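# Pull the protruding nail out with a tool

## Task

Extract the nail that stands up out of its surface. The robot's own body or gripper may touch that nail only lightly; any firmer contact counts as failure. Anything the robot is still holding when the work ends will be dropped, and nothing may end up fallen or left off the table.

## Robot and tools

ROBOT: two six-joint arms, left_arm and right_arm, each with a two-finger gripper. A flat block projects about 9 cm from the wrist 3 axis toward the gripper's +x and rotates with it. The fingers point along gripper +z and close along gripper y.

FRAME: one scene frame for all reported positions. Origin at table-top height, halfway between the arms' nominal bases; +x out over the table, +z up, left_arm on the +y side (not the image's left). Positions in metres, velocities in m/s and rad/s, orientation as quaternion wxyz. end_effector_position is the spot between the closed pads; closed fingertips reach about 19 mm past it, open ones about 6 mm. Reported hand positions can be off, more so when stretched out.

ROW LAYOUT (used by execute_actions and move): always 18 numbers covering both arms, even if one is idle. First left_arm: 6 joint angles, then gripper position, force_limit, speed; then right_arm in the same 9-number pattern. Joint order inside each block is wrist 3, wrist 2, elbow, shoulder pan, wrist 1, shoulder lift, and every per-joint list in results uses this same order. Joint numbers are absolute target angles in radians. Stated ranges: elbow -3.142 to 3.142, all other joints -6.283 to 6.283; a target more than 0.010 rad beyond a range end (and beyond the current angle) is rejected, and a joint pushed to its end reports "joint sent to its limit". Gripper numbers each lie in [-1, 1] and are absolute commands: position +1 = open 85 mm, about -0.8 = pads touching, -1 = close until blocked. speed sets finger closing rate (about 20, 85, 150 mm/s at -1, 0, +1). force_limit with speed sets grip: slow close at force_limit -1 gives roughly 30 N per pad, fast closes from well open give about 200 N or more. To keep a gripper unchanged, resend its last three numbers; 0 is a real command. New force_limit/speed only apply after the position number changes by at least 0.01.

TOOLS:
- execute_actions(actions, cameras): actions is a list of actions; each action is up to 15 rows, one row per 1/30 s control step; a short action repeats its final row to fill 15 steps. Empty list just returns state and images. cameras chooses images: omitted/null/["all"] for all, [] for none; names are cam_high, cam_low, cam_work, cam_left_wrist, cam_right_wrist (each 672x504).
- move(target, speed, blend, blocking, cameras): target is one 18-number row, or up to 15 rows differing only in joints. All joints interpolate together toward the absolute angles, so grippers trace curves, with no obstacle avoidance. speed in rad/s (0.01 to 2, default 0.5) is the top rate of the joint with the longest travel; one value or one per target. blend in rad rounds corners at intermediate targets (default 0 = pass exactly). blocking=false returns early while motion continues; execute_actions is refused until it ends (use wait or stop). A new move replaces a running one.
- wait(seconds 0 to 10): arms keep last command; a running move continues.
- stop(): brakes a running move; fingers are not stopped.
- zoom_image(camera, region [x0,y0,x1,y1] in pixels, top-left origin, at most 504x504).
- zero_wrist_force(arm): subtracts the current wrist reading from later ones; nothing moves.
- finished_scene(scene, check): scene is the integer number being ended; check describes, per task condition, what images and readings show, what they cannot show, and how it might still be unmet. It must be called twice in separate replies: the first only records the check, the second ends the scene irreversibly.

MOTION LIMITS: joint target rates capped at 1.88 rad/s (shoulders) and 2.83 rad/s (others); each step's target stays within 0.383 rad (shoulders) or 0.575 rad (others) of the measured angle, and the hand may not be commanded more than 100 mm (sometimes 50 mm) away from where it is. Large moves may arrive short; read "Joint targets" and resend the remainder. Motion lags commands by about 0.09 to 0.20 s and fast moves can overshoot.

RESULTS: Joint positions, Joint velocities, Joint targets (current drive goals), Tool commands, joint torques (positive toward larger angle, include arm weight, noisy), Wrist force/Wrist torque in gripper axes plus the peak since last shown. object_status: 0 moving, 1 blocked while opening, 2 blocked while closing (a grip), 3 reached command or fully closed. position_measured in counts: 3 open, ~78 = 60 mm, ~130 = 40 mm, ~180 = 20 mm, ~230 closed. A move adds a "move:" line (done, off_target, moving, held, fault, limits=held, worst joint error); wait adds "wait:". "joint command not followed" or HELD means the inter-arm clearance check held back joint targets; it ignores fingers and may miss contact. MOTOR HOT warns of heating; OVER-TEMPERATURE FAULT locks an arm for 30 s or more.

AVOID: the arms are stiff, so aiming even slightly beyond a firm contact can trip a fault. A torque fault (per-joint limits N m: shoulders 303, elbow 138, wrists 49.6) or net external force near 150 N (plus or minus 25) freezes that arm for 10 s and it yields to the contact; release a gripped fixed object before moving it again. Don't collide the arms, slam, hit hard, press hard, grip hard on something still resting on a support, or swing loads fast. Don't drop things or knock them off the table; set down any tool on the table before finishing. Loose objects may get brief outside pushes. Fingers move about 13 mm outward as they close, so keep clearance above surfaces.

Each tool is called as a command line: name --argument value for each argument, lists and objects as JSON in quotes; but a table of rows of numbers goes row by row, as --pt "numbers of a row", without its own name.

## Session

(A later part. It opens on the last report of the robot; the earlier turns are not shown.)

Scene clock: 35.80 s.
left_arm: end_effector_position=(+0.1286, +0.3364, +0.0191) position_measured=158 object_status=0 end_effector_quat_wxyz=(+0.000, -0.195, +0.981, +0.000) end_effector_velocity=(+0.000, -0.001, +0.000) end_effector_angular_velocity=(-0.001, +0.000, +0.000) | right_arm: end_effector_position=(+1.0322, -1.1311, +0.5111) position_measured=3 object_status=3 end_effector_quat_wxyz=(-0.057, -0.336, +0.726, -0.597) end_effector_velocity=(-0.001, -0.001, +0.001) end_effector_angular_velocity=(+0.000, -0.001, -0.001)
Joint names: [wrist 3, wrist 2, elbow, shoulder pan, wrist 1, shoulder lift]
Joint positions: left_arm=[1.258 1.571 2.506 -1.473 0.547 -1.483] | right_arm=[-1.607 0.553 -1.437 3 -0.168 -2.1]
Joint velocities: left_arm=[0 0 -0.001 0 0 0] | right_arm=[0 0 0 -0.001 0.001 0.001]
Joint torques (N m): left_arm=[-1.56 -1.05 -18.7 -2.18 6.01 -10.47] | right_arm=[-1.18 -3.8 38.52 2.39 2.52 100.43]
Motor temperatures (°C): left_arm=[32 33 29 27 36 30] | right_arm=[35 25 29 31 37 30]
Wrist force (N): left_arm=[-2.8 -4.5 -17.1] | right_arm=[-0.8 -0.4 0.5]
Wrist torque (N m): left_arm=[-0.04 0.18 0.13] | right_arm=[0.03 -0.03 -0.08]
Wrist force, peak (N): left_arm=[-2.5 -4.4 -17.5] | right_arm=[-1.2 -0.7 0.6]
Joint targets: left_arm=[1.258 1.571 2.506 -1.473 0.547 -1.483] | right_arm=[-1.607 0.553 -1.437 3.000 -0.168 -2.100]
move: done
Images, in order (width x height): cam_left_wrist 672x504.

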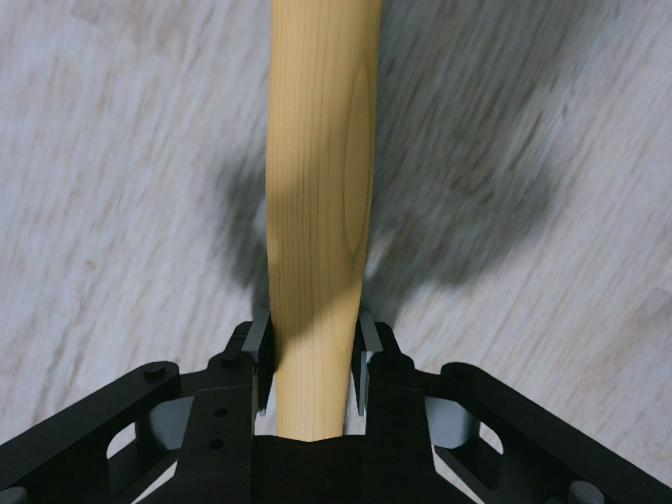

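move --target '[1.2585,1.571,2.5,-1.4725,0.622,-1.552,-1,-0.3,-1,-1.607,0.553,-1.437,3.0,-0.168,-2.1,1,1,1]' --speed 0.1

Scene clock: 37.07 s.
left_arm: end_effector_position=(+0.1281, +0.3426, +0.0450) position_measured=158 object_status=2 end_effector_quat_wxyz=(+0.000, -0.195, +0.981, +0.000) end_effector_velocity=(+0.000, +0.000, +0.001) end_effector_angular_velocity=(-0.001, +0.000, -0.001) | right_arm: end_effector_position=(+1.0322, -1.1311, +0.5111) position_measured=3 object_status=3 end_effector_quat_wxyz=(-0.057, -0.336, +0.726, -0.597) end_effector_velocity=(-0.001, -0.003, +0.000) end_effector_angular_velocity=(+0.000, +0.000, -0.003)
Joint names: [wrist 3, wrist 2, elbow, shoulder pan, wrist 1, shoulder lift]
Joint positions: left_arm=[1.258 1.571 2.5 -1.473 0.622 -1.552] | right_arm=[-1.607 0.553 -1.437 3 -0.168 -2.1]
Joint velocities: left_arm=[0 0 0 0 0.002 -0.003] | right_arm=[0 0 0 -0.003 0 0]
Joint torques (N m): left_arm=[-1.83 -0.63 -28.01 0.4 8.33 -38.64] | right_arm=[-1.36 -3.79 38.9 3.37 2.43 99.52]
Motor temperatures (°C): left_arm=[32 33 29 27 36 30] | right_arm=[35 25 29 31 37 30]
Wrist force (N): left_arm=[-2.5 -1.3 1.0] | right_arm=[-0.7 -0.3 0.2]
Wrist torque (N m): left_arm=[-0.22 0.12 0.25] | right_arm=[0.06 -0.05 -0.07]
Wrist force, peak (N): left_arm=[-2.4 -4.4 -17.2] | right_arm=[-1.3 -0.5 0.4]
Joint targets: left_arm=[1.258 1.571 2.500 -1.473 0.622 -1.552] | right_arm=[-1.607 0.553 -1.437 3.000 -0.168 -2.100]
move: done

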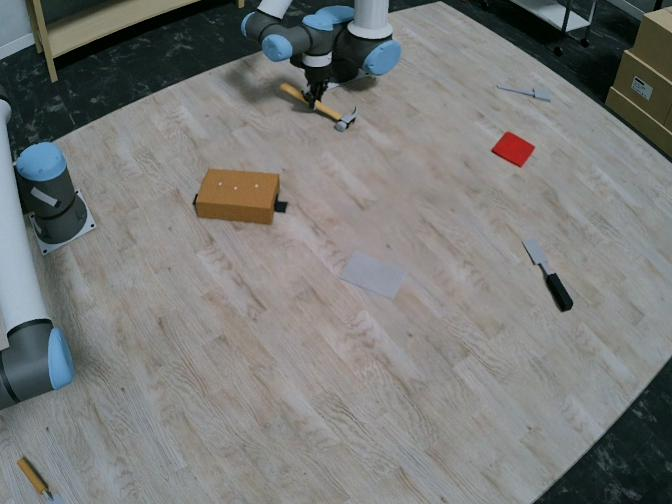

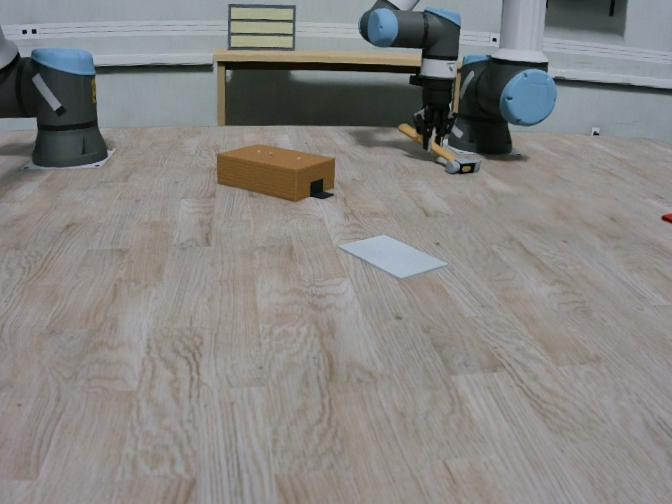

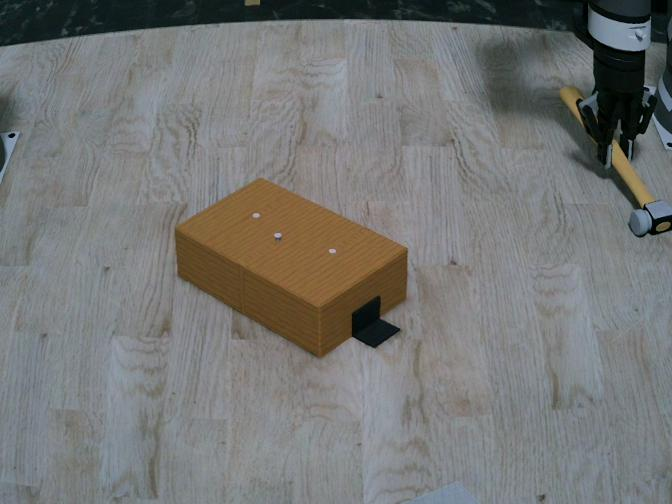

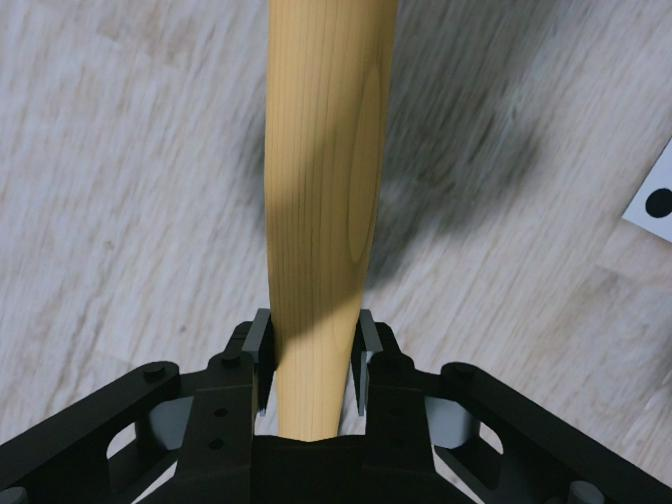

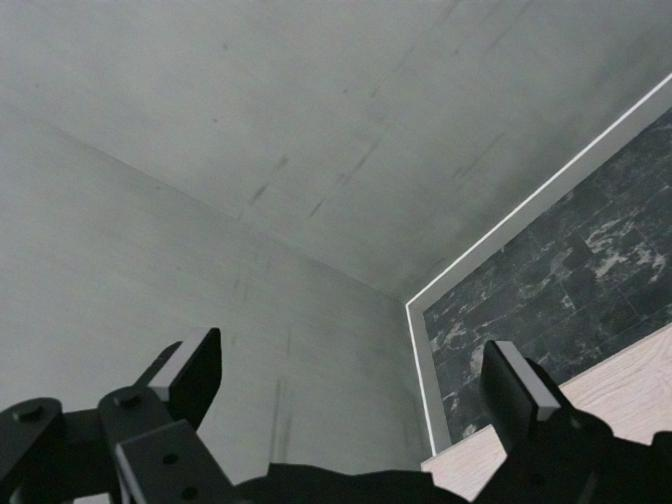

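move --pt "1.2585 1.571 2.5061 -1.4725 0.5475 -1.4828 -1 -0.3 -1 -1.607 0.553 -1.437 3.0 -0.168 -2.1 1 1 1" --speed 0.1 --cameras '[]'

move --target '[1.2585,1.571,2.5061,-1.4725,0.5475,-1.4828,0.3,1,-1,-1.607,0.553,-1.437,3.0,-0.168,-2.1,1,1,1]' --cameras '[]'

move --target '[1.2585,1.571,2.5061,-1.4725,0.5475,-1.4828,-1,1,-1,-1.607,0.553,-1.437,3.0,-0.168,-2.1,1,1,1]' --cameras '[]'

move --target '[1.2585,1.571,2.5,-1.4725,0.622,-1.552,-1,1,-1,-1.607,0.553,-1.437,3.0,-0.168,-2.1,1,1,1]' --speed 0.1 --cameras '["cam_left_wrist","cam_low"]'

Scene clock: 38.73 s.
left_arm: end_effector_position=(+0.1286, +0.3364, +0.0192) position_measured=158 object_status=2 end_effector_quat_wxyz=(+0.000, -0.195, +0.981, +0.000) end_effector_velocity=(+0.000, +0.000, -0.001) end_effector_angular_velocity=(+0.000, +0.000, +0.000) | right_arm: end_effector_position=(+1.0322, -1.1311, +0.5111) position_measured=3 object_status=3 end_effector_quat_wxyz=(-0.057, -0.336, +0.726, -0.597) end_effector_velocity=(+0.001, +0.001, +0.000) end_effector_angular_velocity=(+0.000, +0.000, +0.002)
Joint names: [wrist 3, wrist 2, elbow, shoulder pan, wrist 1, shoulder lift]
Joint positions: left_arm=[1.258 1.571 2.506 -1.473 0.548 -1.483] | right_arm=[-1.607 0.553 -1.437 3 -0.168 -2.1]
Joint velocities: left_arm=[0 0 0 0.001 -0.002 0.002] | right_arm=[0 0 0 0.002 0 0]
Joint torques (N m): left_arm=[-1.57 -1.51 -9.17 0.62 -1.46 -5.47] | right_arm=[-0.94 -3.9 38.71 4.38 2.38 100.54]
Motor temperatures (°C): left_arm=[32 33 29 27 36 30] | right_arm=[35 25 29 31 37 30]
Wrist force (N): left_arm=[-4.9 2.6 -14.3] | right_arm=[-1.0 0.0 0.6]
Wrist torque (N m): left_arm=[-0.10 0.06 0.16] | right_arm=[0.09 0.00 -0.07]
Wrist force, peak (N): left_arm=[-4.7 2.5 -14.5] | right_arm=[-1.4 -0.2 0.6]
Joint targets: left_arm=[1.258 1.571 2.506 -1.473 0.547 -1.483] | right_arm=[-1.607 0.553 -1.437 3.000 -0.168 -2.100]
move: done
No camera images: "cameras" was empty.

Scene clock: 40.27 s.
left_arm: end_effector_position=(+0.1286, +0.3364, +0.0191) position_measured=91 object_status=0 end_effector_quat_wxyz=(+0.000, -0.195, +0.981, +0.000) end_effector_velocity=(+0.000, +0.000, +0.000) end_effector_angular_velocity=(-0.001, +0.001, +0.000) | right_arm: end_effector_position=(+1.0322, -1.1311, +0.5111) position_measured=3 object_status=3 end_effector_quat_wxyz=(-0.057, -0.336, +0.726, -0.597) end_effector_velocity=(-0.001, -0.001, +0.000) end_effector_angular_velocity=(+0.000, +0.001, -0.001)
Joint names: [wrist 3, wrist 2, elbow, shoulder pan, wrist 1, shoulder lift]
Joint positions: left_arm=[1.258 1.571 2.506 -1.473 0.548 -1.483] | right_arm=[-1.607 0.553 -1.437 3 -0.168 -2.1]
Joint velocities: left_arm=[0.001 0.001 0.001 0.001 0 -0.002] | right_arm=[-0.001 0 0 -0.001 0 0]
Joint torques (N m): left_arm=[-1.59 -0.77 -21.4 5.3 8.03 -13.89] | right_arm=[-1.18 -4 38.58 4.8 2.07 97.42]
Motor temperatures (°C): left_arm=[32 33 29 27 36 30] | right_arm=[35 25 29 31 37 30]
Wrist force (N): left_arm=[-1.6 -0.1 -0.9] | right_arm=[-1.1 -0.3 0.3]
Wrist torque (N m): left_arm=[-0.13 0.01 0.13] | right_arm=[0.05 0.01 -0.08]
Wrist force, peak (N): left_arm=[-5.2 3.0 -15.2] | right_arm=[-1.2 -0.4 0.8]
Joint targets: left_arm=[1.258 1.571 2.506 -1.473 0.547 -1.483] | right_arm=[-1.607 0.553 -1.437 3.000 -0.168 -2.100]
move: done
No camera images: "cameras" was empty.

Scene clock: 42.13 s.
left_arm: end_effector_position=(+0.1286, +0.3364, +0.0191) position_measured=162 object_status=0 end_effector_quat_wxyz=(+0.000, -0.195, +0.981, +0.000) end_effector_velocity=(+0.000, +0.000, +0.000) end_effector_angular_velocity=(-0.001, +0.001, +0.000) | right_arm: end_effector_position=(+1.0322, -1.1311, +0.5111) position_measured=3 object_status=3 end_effector_quat_wxyz=(-0.057, -0.336, +0.726, -0.597) end_effector_velocity=(+0.000, +0.000, +0.001) end_effector_angular_velocity=(+0.000, +0.000, +0.000)
Joint names: [wrist 3, wrist 2, elbow, shoulder pan, wrist 1, shoulder lift]
Joint positions: left_arm=[1.258 1.571 2.506 -1.473 0.548 -1.483] | right_arm=[-1.607 0.553 -1.437 3 -0.168 -2.1]
Joint velocities: left_arm=[0 0.001 0 0 0 -0.001] | right_arm=[0 0 0 0 0 0.001]
Joint torques (N m): left_arm=[-0.97 -0.89 -18.31 6.94 2.47 -17.61] | right_arm=[-0.96 -3.73 38.84 5.64 1.39 98.28]
Motor temperatures (°C): left_arm=[32 33 29 27 36 30] | right_arm=[35 25 29 31 37 30]
Wrist force (N): left_arm=[-1.1 1.4 -35.1] | right_arm=[-0.8 -0.4 0.3]
Wrist torque (N m): left_arm=[-0.05 0.16 0.20] | right_arm=[0.04 -0.04 -0.07]
Wrist force, peak (N): left_arm=[-0.9 1.2 -35.9] | right_arm=[-1.4 -0.5 0.2]
Joint targets: left_arm=[1.258 1.571 2.506 -1.473 0.547 -1.483] | right_arm=[-1.607 0.553 -1.437 3.000 -0.168 -2.100]
move: done
No camera images: "cameras" was empty.

Scene clock: 43.23 s.
left_arm: end_effector_position=(+0.1281, +0.3426, +0.0450) position_measured=162 object_status=2 end_effector_quat_wxyz=(+0.000, -0.195, +0.981, +0.000) end_effector_velocity=(+0.000, +0.000, +0.001) end_effector_angular_velocity=(-0.002, -0.001, +0.000) | right_arm: end_effector_position=(+1.0322, -1.1311, +0.5111) position_measured=3 object_status=3 end_effector_quat_wxyz=(-0.057, -0.336, +0.726, -0.597) end_effector_velocity=(+0.000, +0.000, +0.000) end_effector_angular_velocity=(+0.000, -0.001, +0.000)
Joint names: [wrist 3, wrist 2, elbow, shoulder pan, wrist 1, shoulder lift]
Joint positions: left_arm=[1.258 1.571 2.5 -1.473 0.622 -1.552] | right_arm=[-1.607 0.553 -1.437 3 -0.168 -2.1]
Joint velocities: left_arm=[0 0 0 0 0.002 -0.004] | right_arm=[0 0 0 0 0 0]
Joint torques (N m): left_arm=[-0.69 -1.07 -27.92 11.46 8.6 -36.77] | right_arm=[-0.92 -3.88 39.06 7.57 1.33 98.44]
Motor temperatures (°C): left_arm=[32 33 29 27 36 30] | right_arm=[35 25 29 31 37 30]
Wrist force (N): left_arm=[-2.5 -1.0 1.8] | right_arm=[-0.8 0.0 0.6]
Wrist torque (N m): left_arm=[-0.18 0.17 0.23] | right_arm=[0.11 -0.04 -0.08]
Wrist force, peak (N): left_arm=[-1.4 1.3 -35.1] | right_arm=[-1.5 -0.7 0.2]
Joint targets: left_arm=[1.258 1.571 2.500 -1.473 0.622 -1.552] | right_arm=[-1.607 0.553 -1.437 3.000 -0.168 -2.100]
move: done
Images, in order (width x height): cam_low 672x504, cam_left_wrist 672x504.

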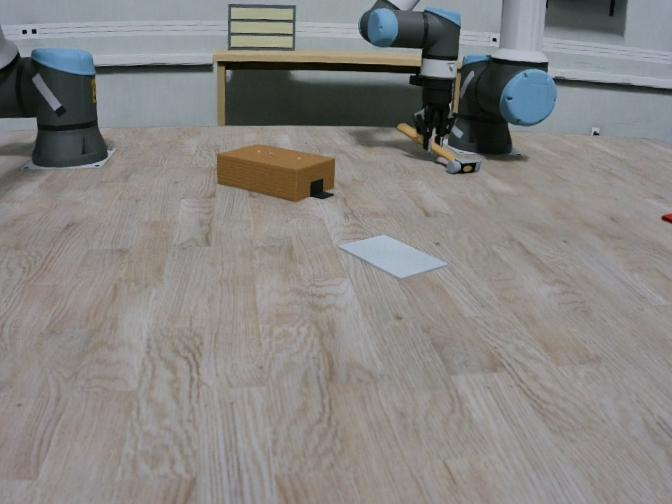

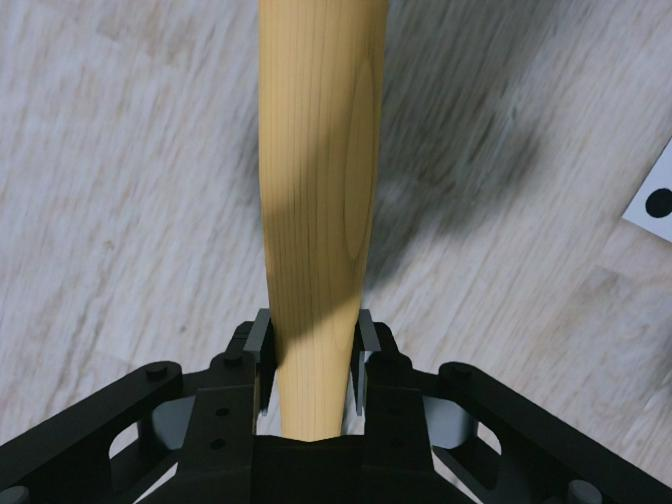

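move --target '[1.2585,1.571,2.5061,-1.4725,0.5475,-1.4828,-1,1,-1,-1.607,0.553,-1.437,3.0,-0.168,-2.1,1,1,1]' --speed 0.1 --cameras '[]'

move --target '[1.2585,1.571,2.5061,-1.4725,0.5475,-1.4828,0.6,1,0,-1.607,0.553,-1.437,3.0,-0.168,-2.1,1,1,1]' --cameras '[]'

move --target '[1.4025,1.571,2.4765,-1.3285,0.5527,-1.4584,0.6,1,0,-1.607,0.553,-1.437,3.0,-0.168,-2.1,1,1,1]' --cameras '["cam_left_wrist","cam_work"]'

Scene clock: 45.27 s.
left_arm: end_effector_position=(+0.1286, +0.3364, +0.0192) position_measured=162 object_status=2 end_effector_quat_wxyz=(+0.000, -0.195, +0.981, +0.000) end_effector_velocity=(+0.000, +0.000, -0.001) end_effector_angular_velocity=(-0.001, +0.001, -0.001) | right_arm: end_effector_position=(+1.0322, -1.1311, +0.5111) position_measured=3 object_status=3 end_effector_quat_wxyz=(-0.057, -0.336, +0.726, -0.597) end_effector_velocity=(+0.000, +0.000, +0.001) end_effector_angular_velocity=(+0.000, -0.001, +0.000)
Joint names: [wrist 3, wrist 2, elbow, shoulder pan, wrist 1, shoulder lift]
Joint positions: left_arm=[1.258 1.571 2.506 -1.473 0.548 -1.483] | right_arm=[-1.607 0.553 -1.437 3 -0.168 -2.1]
Joint velocities: left_arm=[0.001 0.001 0 0 -0.002 0.002] | right_arm=[0 0 0 0 0.001 0.001]
Joint torques (N m): left_arm=[-1.32 -1.02 -9.65 11.29 -3.68 -0.68] | right_arm=[-0.84 -3.85 39.41 8.54 1.16 97.53]
Motor temperatures (°C): left_arm=[32 33 29 27 36 30] | right_arm=[35 25 29 31 37 30]
Wrist force (N): left_arm=[-7.6 4.5 -32.1] | right_arm=[-1.0 -0.6 0.5]
Wrist torque (N m): left_arm=[-0.10 0.16 0.06] | right_arm=[-0.01 -0.01 -0.07]
Wrist force, peak (N): left_arm=[-7.6 4.5 -32.1] | right_arm=[-1.2 -0.6 -0.1]
Joint targets: left_arm=[1.258 1.571 2.506 -1.473 0.547 -1.483] | right_arm=[-1.607 0.553 -1.437 3.000 -0.168 -2.100]
move: done
No camera images: "cameras" was empty.

Scene clock: 46.03 s.
left_arm: end_effector_position=(+0.1286, +0.3364, +0.0191) position_measured=53 object_status=0 end_effector_quat_wxyz=(+0.000, -0.195, +0.981, +0.000) end_effector_velocity=(+0.000, -0.001, +0.001) end_effector_angular_velocity=(-0.002, +0.001, -0.001) | right_arm: end_effector_position=(+1.0322, -1.1311, +0.5111) position_measured=3 object_status=3 end_effector_quat_wxyz=(-0.057, -0.336, +0.726, -0.597) end_effector_velocity=(+0.001, +0.002, +0.001) end_effector_angular_velocity=(+0.000, -0.001, +0.002)
Joint names: [wrist 3, wrist 2, elbow, shoulder pan, wrist 1, shoulder lift]
Joint positions: left_arm=[1.258 1.571 2.506 -1.473 0.548 -1.483] | right_arm=[-1.607 0.553 -1.437 3 -0.168 -2.1]
Joint velocities: left_arm=[0 0.001 -0.001 0 0 -0.001] | right_arm=[0 0 0 0.002 0.001 0]
Joint torques (N m): left_arm=[-0.91 -0.66 -17.56 7.87 7.72 -15.19] | right_arm=[-0.7 -3.88 39.35 7.93 0.99 97.77]
Motor temperatures (°C): left_arm=[32 33 29 27 36 30] | right_arm=[35 25 29 31 37 30]
Wrist force (N): left_arm=[-1.6 0.2 -0.8] | right_arm=[-0.8 -0.3 -0.1]
Wrist torque (N m): left_arm=[-0.08 0.02 0.13] | right_arm=[0.05 -0.04 -0.07]
Wrist force, peak (N): left_arm=[-7.8 4.7 -34.6] | right_arm=[-1.3 -0.8 0.4]
Joint targets: left_arm=[1.258 1.571 2.506 -1.473 0.547 -1.483] | right_arm=[-1.607 0.553 -1.437 3.000 -0.168 -2.100]
move: done
No camera images: "cameras" was empty.

Scene clock: 46.93 s.
left_arm: end_effector_position=(+0.1616, +0.3493, +0.0192) position_measured=53 object_status=3 end_effector_quat_wxyz=(+0.000, -0.195, +0.981, +0.000) end_effector_velocity=(+0.001, +0.000, +0.000) end_effector_angular_velocity=(-0.001, -0.001, +0.001) | right_arm: end_effector_position=(+1.0322, -1.1311, +0.5111) position_measured=3 object_status=3 end_effector_quat_wxyz=(-0.057, -0.336, +0.726, -0.597) end_effector_velocity=(+0.000, +0.000, +0.000) end_effector_angular_velocity=(+0.000, +0.000, +0.000)
Joint names: [wrist 3, wrist 2, elbow, shoulder pan, wrist 1, shoulder lift]
Joint positions: left_arm=[1.402 1.571 2.477 -1.329 0.553 -1.458] | right_arm=[-1.607 0.553 -1.437 3 -0.168 -2.1]
Joint velocities: left_arm=[0.001 -0.001 -0.001 0.002 0 0] | right_arm=[0 0 0 0 0 0]
Joint torques (N m): left_arm=[1.98 0.34 -27.56 12.58 7.84 -11.69] | right_arm=[-0.53 -3.89 39.64 9.89 0.93 96.17]
Motor temperatures (°C): left_arm=[32 33 29 27 36 30] | right_arm=[35 25 29 31 37 30]
Wrist force (N): left_arm=[-1.7 0.1 -1.1] | right_arm=[-1.1 -0.3 0.1]
Wrist torque (N m): left_arm=[-0.05 0.07 0.09] | right_arm=[0.05 0.02 -0.07]
Wrist force, peak (N): left_arm=[-2.6 0.2 -1.3] | right_arm=[-1.1 -0.4 0.5]
Joint targets: left_arm=[1.402 1.571 2.477 -1.329 0.553 -1.458] | right_arm=[-1.607 0.553 -1.437 3.000 -0.168 -2.100]
move: done
Images, in order (width x height): cam_work 672x504, cam_left_wrist 672x504.

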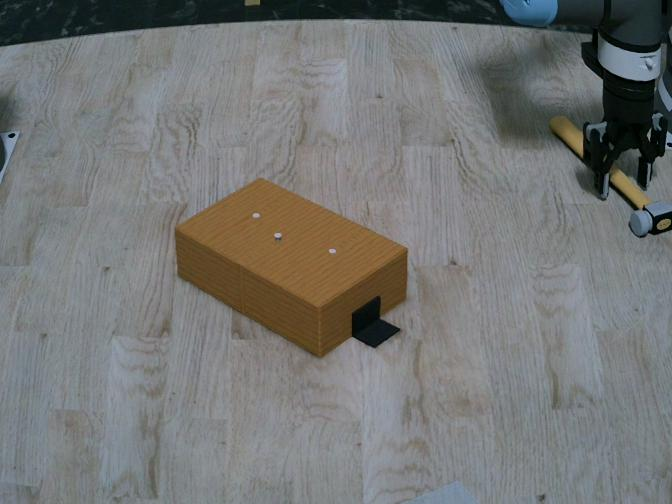

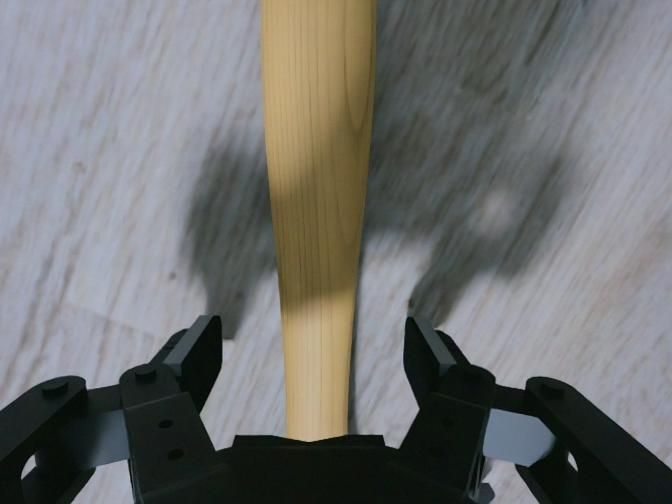

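move --target '[1.4025,1.571,2.4765,-1.3285,0.5527,-1.4584,-1,1,-0.5,-1.607,0.553,-1.437,3.0,-0.168,-2.1,1,1,1]' --cameras '[]'

move --target '[1.4025,1.571,2.4425,-1.3285,0.7997,-1.6714,-1,1,-0.5,-1.607,0.553,-1.437,3.0,-0.168,-2.1,1,1,1]' --speed 0.15

Scene clock: 48.40 s.
left_arm: end_effector_position=(+0.1616, +0.3492, +0.0192) position_measured=172 object_status=2 end_effector_quat_wxyz=(+0.000, -0.195, +0.981, +0.000) end_effector_velocity=(+0.000, +0.000, +0.000) end_effector_angular_velocity=(-0.001, +0.001, +0.000) | right_arm: end_effector_position=(+1.0322, -1.1311, +0.5111) position_measured=3 object_status=3 end_effector_quat_wxyz=(-0.057, -0.336, +0.726, -0.597) end_effector_velocity=(-0.001, -0.003, +0.000) end_effector_angular_velocity=(+0.000, +0.001, -0.003)
Joint names: [wrist 3, wrist 2, elbow, shoulder pan, wrist 1, shoulder lift]
Joint positions: left_arm=[1.403 1.571 2.476 -1.328 0.553 -1.458] | right_arm=[-1.607 0.553 -1.437 3 -0.168 -2.1]
Joint velocities: left_arm=[0 0.001 0 0 0 -0.001] | right_arm=[0 0 0 -0.003 -0.001 0]
Joint torques (N m): left_arm=[1.14 1.33 -10.56 14.35 -1.82 -12.77] | right_arm=[-0.4 -3.88 39.9 10.31 0.66 96.41]
Motor temperatures (°C): left_arm=[32 33 29 27 36 30] | right_arm=[35 25 29 31 37 30]
Wrist force (N): left_arm=[-0.4 1.3 -53.9] | right_arm=[-1.1 -0.7 0.1]
Wrist torque (N m): left_arm=[0.56 0.13 -0.17] | right_arm=[-0.01 0.01 -0.07]
Wrist force, peak (N): left_arm=[-0.2 0.7 -56.5] | right_arm=[-1.4 -0.3 0.3]
Joint targets: left_arm=[1.402 1.571 2.477 -1.329 0.553 -1.458] | right_arm=[-1.607 0.553 -1.437 3.000 -0.168 -2.100]
move: done
No camera images: "cameras" was empty.

Scene clock: 50.47 s.
left_arm: end_effector_position=(+0.1570, +0.3692, +0.1080) position_measured=172 object_status=2 end_effector_quat_wxyz=(+0.000, -0.195, +0.981, +0.000) end_effector_velocity=(+0.000, +0.000, +0.001) end_effector_angular_velocity=(+0.000, +0.000, +0.000) | right_arm: end_effector_position=(+1.0322, -1.1311, +0.5111) position_measured=3 object_status=3 end_effector_quat_wxyz=(-0.057, -0.336, +0.726, -0.597) end_effector_velocity=(-0.001, -0.001, -0.001) end_effector_angular_velocity=(+0.000, -0.001, -0.002)
Joint names: [wrist 3, wrist 2, elbow, shoulder pan, wrist 1, shoulder lift]
Joint positions: left_arm=[1.403 1.571 2.443 -1.328 0.8 -1.671] | right_arm=[-1.607 0.553 -1.437 3 -0.168 -2.1]
Joint velocities: left_arm=[0 0 0 0 0.002 -0.001] | right_arm=[0.001 0 0 -0.001 0 -0.001]
Joint torques (N m): left_arm=[1.87 -1.42 -37.8 12.04 9.07 -31.03] | right_arm=[-0.37 -3.72 40.12 11.03 0.43 96.92]
Motor temperatures (°C): left_arm=[32 33 29 27 36 30] | right_arm=[35 25 29 31 37 30]
Wrist force (N): left_arm=[-1.2 0.4 4.0] | right_arm=[-1.4 0.2 0.6]
Wrist torque (N m): left_arm=[-0.02 0.15 0.10] | right_arm=[0.13 0.07 -0.08]
Wrist force, peak (N): left_arm=[-0.4 1.1 -53.9] | right_arm=[-1.4 0.2 0.6]
Joint targets: left_arm=[1.402 1.571 2.442 -1.329 0.800 -1.671] | right_arm=[-1.607 0.553 -1.437 3.000 -0.168 -2.100]
move: done

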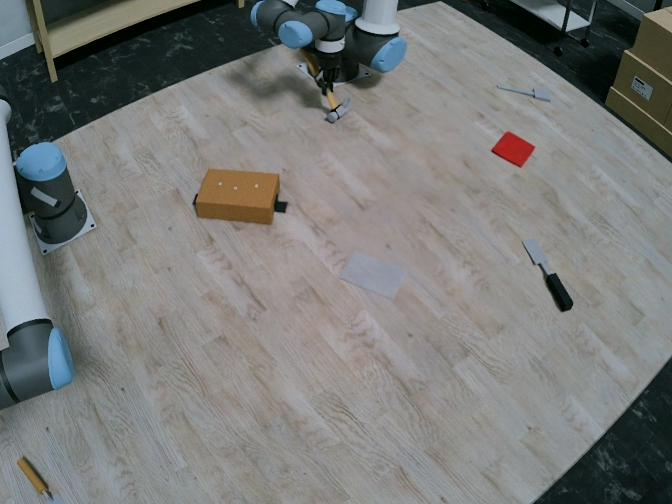

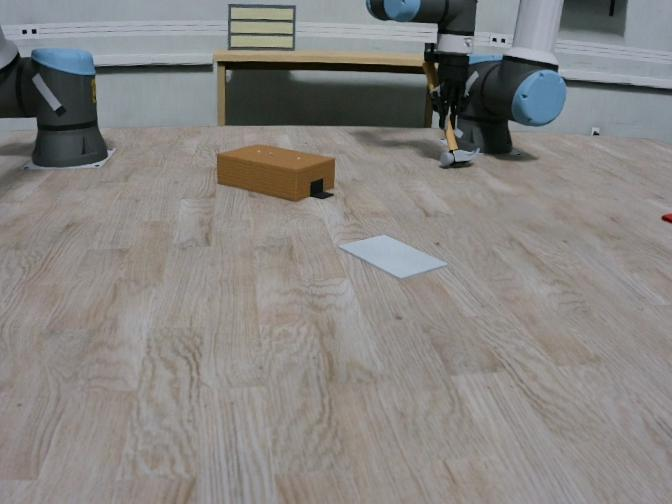

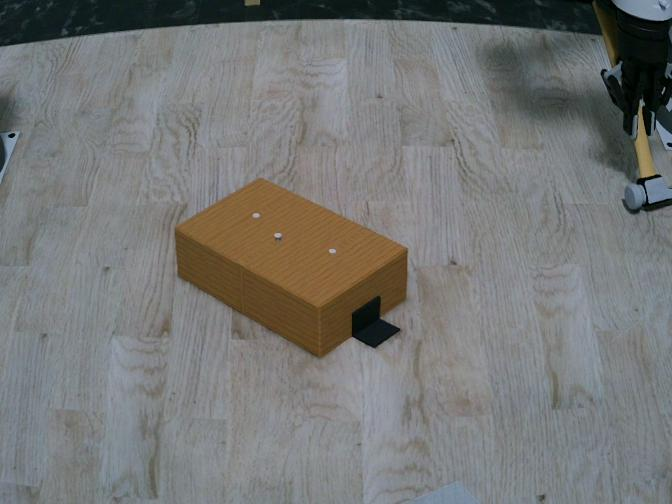

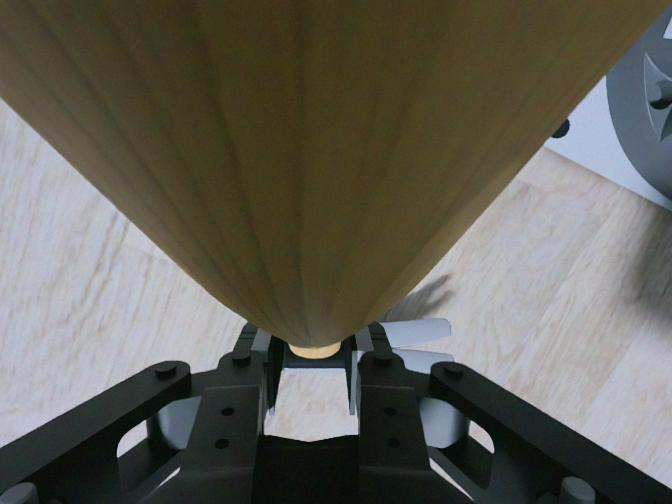

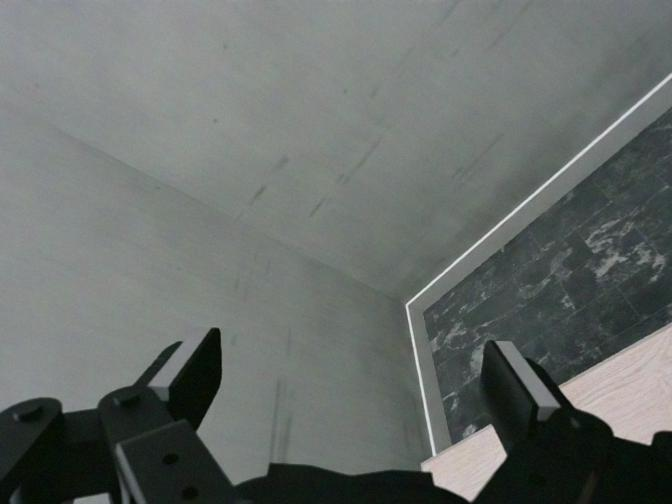

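move --pt "1.2 1.571 2.1103 -1.3285 1.3435 -1.883 -1 1 -0.5 -1.607 0.553 -1.437 3.0 -0.168 -2.1 1 1 1" --pt "0 1.571 2.1103 -1.3285 1.3435 -1.883 -1 1 -0.5 -1.607 0.553 -1.437 3.0 -0.168 -2.1 1 1 1" --pt "0 1.571 2.5438 -1.381 -0.6343 -1.9095 -1 1 -0.5 -1.607 0.553 -1.437 3.0 -0.168 -2.1 1 1 1" --speed 0.6

Scene clock: 58.70 s.
left_arm: end_effector_position=(+0.2006, +0.0503, +0.3000) position_measured=172 object_status=2 end_effector_quat_wxyz=(+0.455, +0.541, -0.455, +0.541) end_effector_velocity=(+0.001, +0.000, +0.000) end_effector_angular_velocity=(-0.001, +0.000, +0.001) | right_arm: end_effector_position=(+1.0322, -1.1311, +0.5111) position_measured=3 object_status=3 end_effector_quat_wxyz=(-0.057, -0.336, +0.726, -0.597) end_effector_velocity=(+0.000, -0.001, -0.001) end_effector_angular_velocity=(+0.000, +0.001, +0.000)
Joint names: [wrist 3, wrist 2, elbow, shoulder pan, wrist 1, shoulder lift]
Joint positions: left_arm=[0 1.571 2.544 -1.381 -0.634 -1.909] | right_arm=[-1.607 0.553 -1.437 3 -0.168 -2.1]
Joint velocities: left_arm=[0 0 0 0.001 -0.002 0.001] | right_arm=[0 0 0 0 -0.001 -0.001]
Joint torques (N m): left_arm=[-2.26 -1.63 -35.08 -11.36 -7.36 -27.85] | right_arm=[-0.01 -3.94 40.8 16.61 0.85 94.09]
Motor temperatures (°C): left_arm=[32 33 29 27 36 30] | right_arm=[35 25 29 31 37 30]
Wrist force (N): left_arm=[-5.6 0.8 -0.4] | right_arm=[-0.9 -0.3 0.1]
Wrist torque (N m): left_arm=[0.00 -0.12 -0.06] | right_arm=[0.05 -0.01 -0.07]
Wrist force, peak (N): left_arm=[-1.6 1.6 7.2] | right_arm=[-1.3 -0.6 0.5]
Joint targets: left_arm=[0.000 1.571 2.544 -1.381 -0.634 -1.909] | right_arm=[-1.607 0.553 -1.437 3.000 -0.168 -2.100]
move: done

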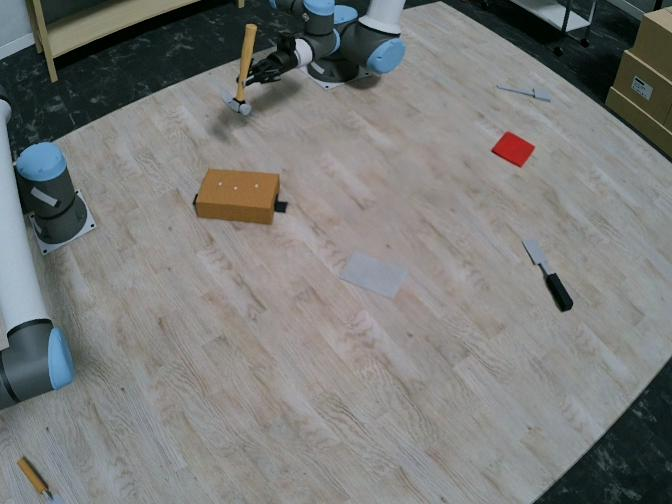

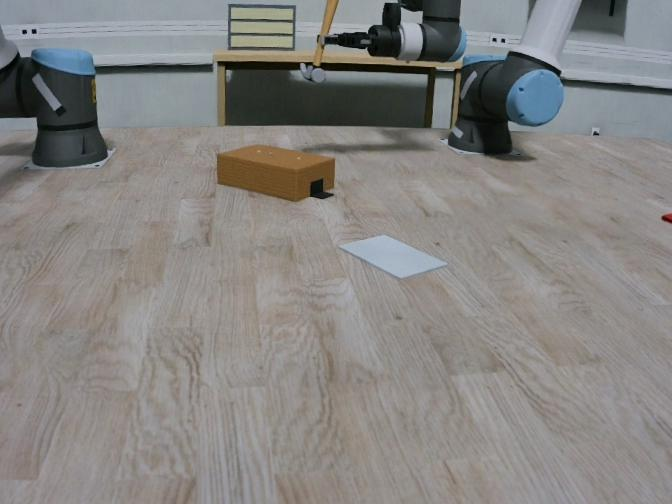

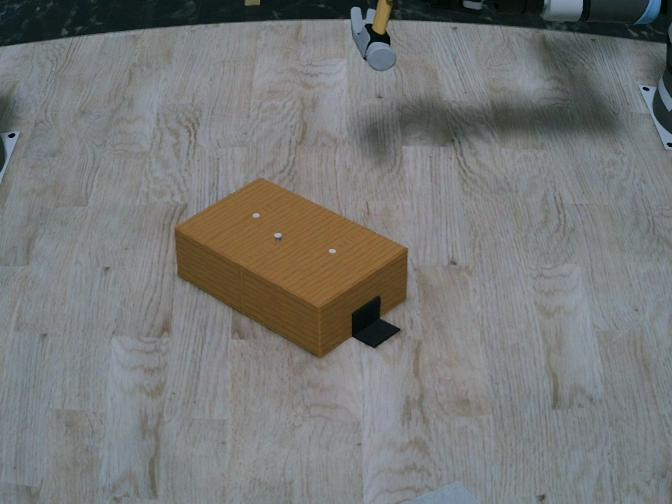

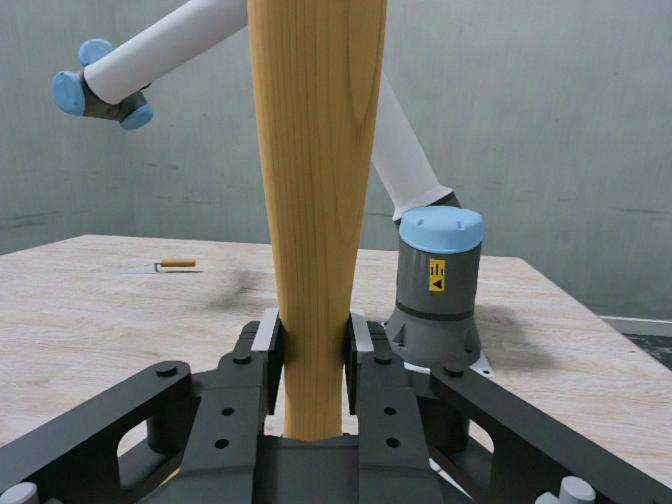

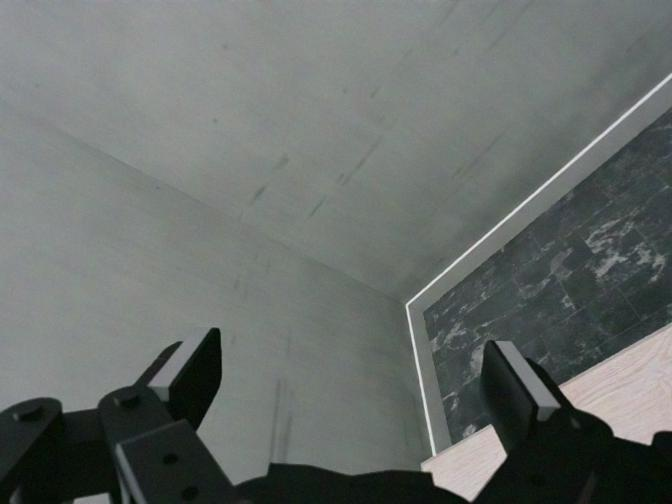

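move --pt "0 1.571 2.5438 -0.3 -0.6343 -1.9095 -1 1 -0.5 -1.9 0.8 -1.8 3.6 -0.4 -1.8 1 1 1" --pt "0 1.571 2.5438 -0.3 -0.6343 -1.9095 -1 1 -0.5 -3.027 1.571 -2.3304 4.827 -1.1817 -1.2003 1 1 1" --speed 0.7 --cameras '["cam_right_wrist","cam_high"]'

Scene clock: 67.03 s.
left_arm: end_effector_position=(+0.5044, +0.5497, +0.3000) position_measured=172 object_status=2 end_effector_quat_wxyz=(+0.112, +0.698, -0.112, +0.698) end_effector_velocity=(+0.000, +0.000, +0.000) end_effector_angular_velocity=(+0.000, +0.000, +0.000) | right_arm: end_effector_position=(+0.2004, -0.1291, +0.2511) position_measured=3 object_status=3 end_effector_quat_wxyz=(+0.000, +0.708, +0.706, +0.000) end_effector_velocity=(-0.001, -0.001, -0.001) end_effector_angular_velocity=(-0.003, +0.001, +0.003)
Joint names: [wrist 3, wrist 2, elbow, shoulder pan, wrist 1, shoulder lift]
Joint positions: left_arm=[0 1.571 2.544 -0.3 -0.634 -1.91] | right_arm=[-3.027 1.571 -2.33 4.827 -1.182 -1.2]
Joint velocities: left_arm=[0 0.001 0 0 0 0] | right_arm=[-0.002 0.001 -0.001 0.001 -0.001 -0.001]
Joint torques (N m): left_arm=[-2.14 0.98 -47.42 15.2 -2.3 -18.59] | right_arm=[-2.79 4.41 37.35 21.15 0.46 29.55]
Motor temperatures (°C): left_arm=[32 33 29 27 36 30] | right_arm=[35 25 29 31 37 30]
Wrist force (N): left_arm=[-5.5 0.9 -0.1] | right_arm=[-1.4 1.3 -1.9]
Wrist torque (N m): left_arm=[0.02 -0.14 -0.06] | right_arm=[-0.19 -0.13 0.12]
Wrist force, peak (N): left_arm=[-5.7 4.2 1.4] | right_arm=[4.1 2.0 2.1]
Joint targets: left_arm=[0.000 1.571 2.544 -0.300 -0.634 -1.909] | right_arm=[-3.027 1.571 -2.330 4.827 -1.182 -1.200]
move: done
Images, in order (width x height): cam_high 672x504, cam_right_wrist 672x504.

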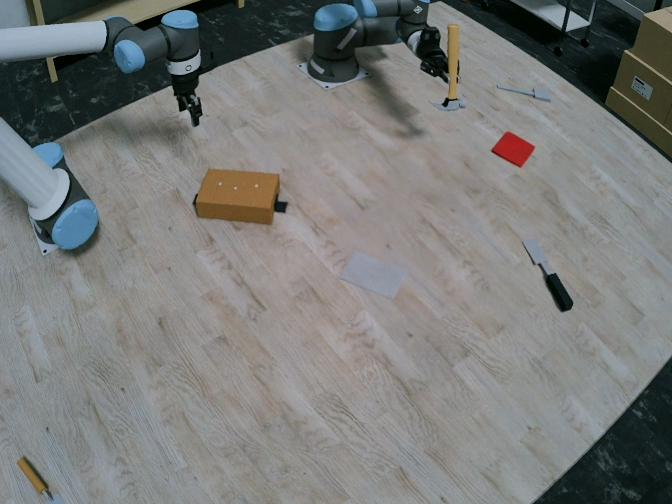

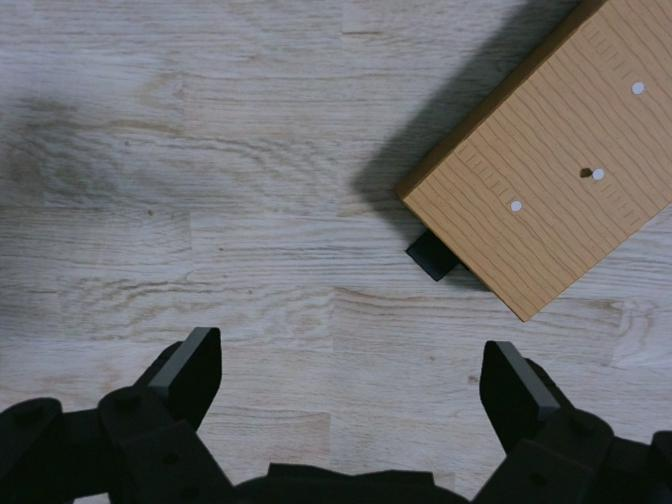

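move --target '[0,1.571,2.5438,-0.3,-0.6343,-1.9095,-1,1,-0.5,-3.4275,1.571,-2.2306,4.4265,-1.1304,-1.3514,1,1,1]' --speed 0.7 --cameras '["cam_right_wrist","cam_work"]'

Scene clock: 68.77 s.
left_arm: end_effector_position=(+0.5044, +0.5497, +0.3000) position_measured=172 object_status=2 end_effector_quat_wxyz=(+0.112, +0.698, -0.112, +0.698) end_effector_velocity=(-0.001, +0.001, -0.001) end_effector_angular_velocity=(+0.000, +0.001, +0.001) | right_arm: end_effector_position=(+0.3851, -0.1394, +0.2511) position_measured=3 object_status=3 end_effector_quat_wxyz=(+0.000, +0.708, +0.706, +0.000) end_effector_velocity=(+0.000, +0.000, +0.000) end_effector_angular_velocity=(-0.001, +0.000, +0.002)
Joint names: [wrist 3, wrist 2, elbow, shoulder pan, wrist 1, shoulder lift]
Joint positions: left_arm=[0 1.571 2.544 -0.3 -0.634 -1.91] | right_arm=[-3.427 1.571 -2.231 4.427 -1.13 -1.351]
Joint velocities: left_arm=[0 0 0.001 0.001 0 0] | right_arm=[-0.002 0 0.001 -0.001 -0.001 -0.001]
Joint torques (N m): left_arm=[-1.94 0.79 -45.43 12.82 -2.79 -13.95] | right_arm=[-2.92 1.13 49.51 -19.06 8.5 17.06]
Motor temperatures (°C): left_arm=[32 33 29 27 36 30] | right_arm=[35 25 29 31 37 30]
Wrist force (N): left_arm=[-5.5 0.7 0.1] | right_arm=[-1.0 1.0 -2.5]
Wrist torque (N m): left_arm=[-0.01 -0.15 -0.07] | right_arm=[-0.32 -0.13 0.11]
Wrist force, peak (N): left_arm=[-6.0 0.7 -0.1] | right_arm=[-1.6 4.3 -2.4]
Joint targets: left_arm=[0.000 1.571 2.544 -0.300 -0.634 -1.909] | right_arm=[-3.428 1.571 -2.231 4.427 -1.130 -1.351]
move: done
Images, in order (width x height): cam_work 672x504, cam_right_wrist 672x504.

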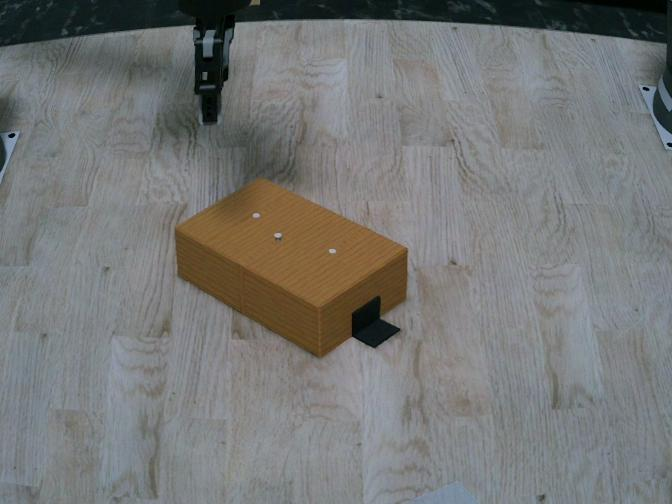

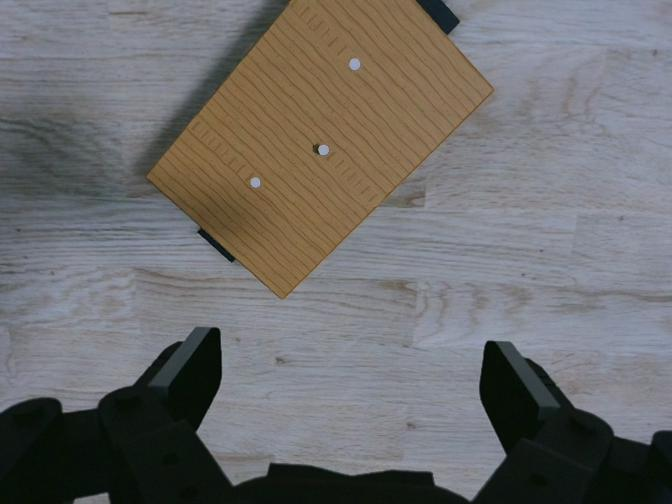

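move --target '[0,1.571,2.5438,-0.3,-0.6343,-1.9095,-1,1,-0.5,-3.3789,1.571,-2.3087,4.4751,-0.9456,-1.4581,1,1,1]' --cameras '["cam_right_wrist","cam_low"]'

zoom_image --camera "cam_right_wrist" --region '[250, 80, 450, 230]'

zoom_image --camera "cam_low" --region '[210, 130, 350, 215]'

Scene clock: 70.60 s.
left_arm: end_effector_position=(+0.5044, +0.5497, +0.3000) position_measured=172 object_status=2 end_effector_quat_wxyz=(+0.112, +0.698, -0.112, +0.698) end_effector_velocity=(+0.000, -0.001, -0.001) end_effector_angular_velocity=(+0.001, +0.002, -0.002) | right_arm: end_effector_position=(+0.3664, -0.1143, +0.1711) position_measured=3 object_status=3 end_effector_quat_wxyz=(+0.000, +0.708, +0.706, +0.000) end_effector_velocity=(-0.001, +0.000, -0.001) end_effector_angular_velocity=(+0.000, +0.000, +0.001)
Joint names: [wrist 3, wrist 2, elbow, shoulder pan, wrist 1, shoulder lift]
Joint positions: left_arm=[0 1.571 2.544 -0.3 -0.634 -1.91] | right_arm=[-3.379 1.571 -2.309 4.475 -0.946 -1.458]
Joint velocities: left_arm=[0 0.001 0.001 -0.001 0 0.002] | right_arm=[0.001 0 -0.001 0.001 0.002 -0.001]
Joint torques (N m): left_arm=[-2.28 1.09 -43.45 11.12 -3.69 -11.75] | right_arm=[3.23 -2.5 32.22 19.99 8.59 19.1]
Motor temperatures (°C): left_arm=[32 33 29 27 36 30] | right_arm=[35 25 29 31 37 30]
Wrist force (N): left_arm=[-5.6 0.7 -0.2] | right_arm=[-2.0 1.5 -2.7]
Wrist torque (N m): left_arm=[0.00 -0.12 -0.06] | right_arm=[-0.16 -0.08 0.03]
Wrist force, peak (N): left_arm=[-5.9 0.7 0.0] | right_arm=[-1.7 1.7 -4.7]
Joint targets: left_arm=[0.000 1.571 2.544 -0.300 -0.634 -1.909] | right_arm=[-3.379 1.571 -2.309 4.475 -0.946 -1.458]
move: done
Images, in order (width x height): cam_low 672x504, cam_right_wrist 672x504.

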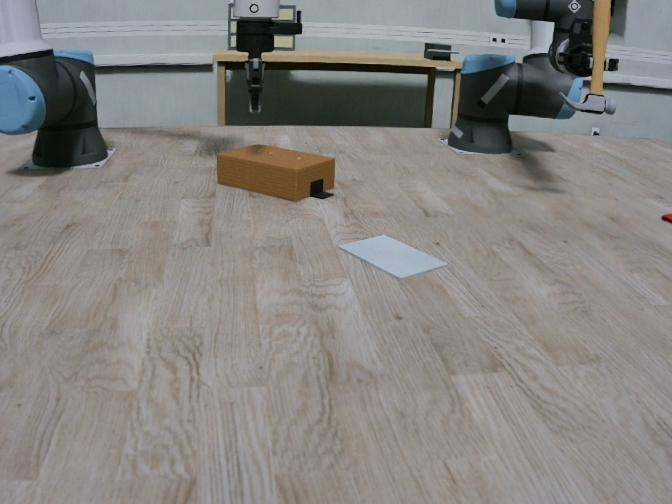

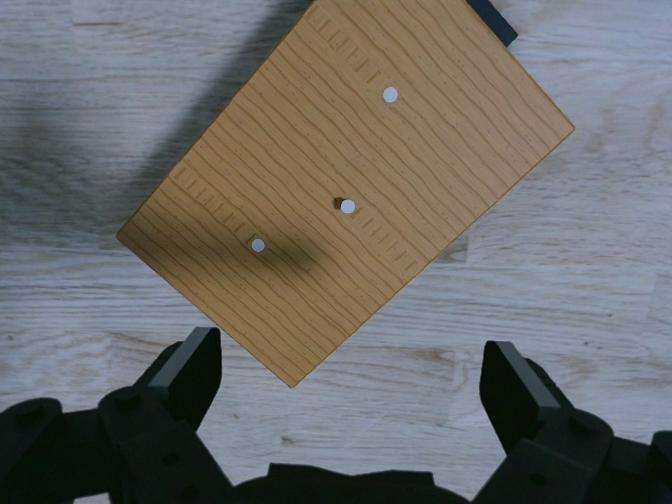

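Scaled by 2.520 from the camera's 672x504 image, which has a finer 960x720 frame.

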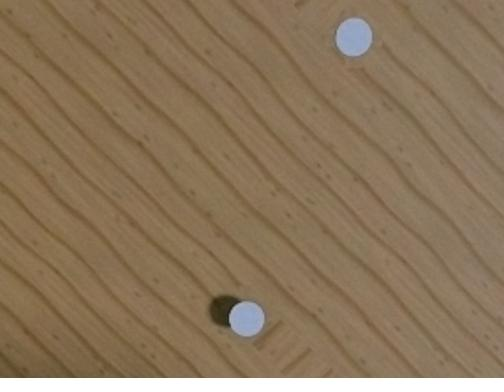

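Scaled by 3.600 from the camera's 672x504 image, which has a finer 960x720 frame.

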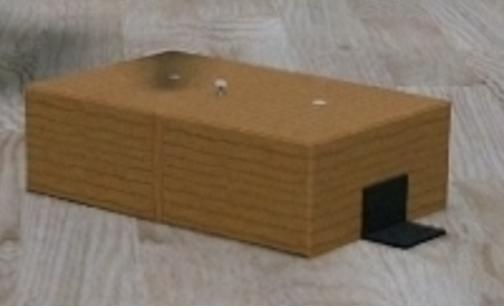

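zoom_image --camera "cam_low" --region '[520, 0, 672, 130]'

zoom_image --camera "cam_high" --region '[400, 10, 500, 120]'

Scaled by 3.316 from the camera's 672x504 image, which has a finer 960x720 frame.

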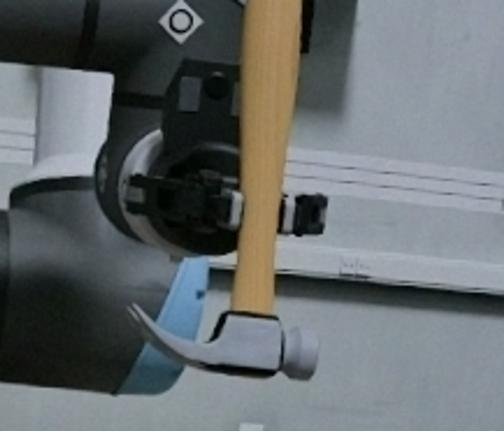

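This scene's latest camera images include none from cam_high. They are from: cam_low, cam_right_wrist. cam_high's image comes with the result of a call that names it in "cameras".


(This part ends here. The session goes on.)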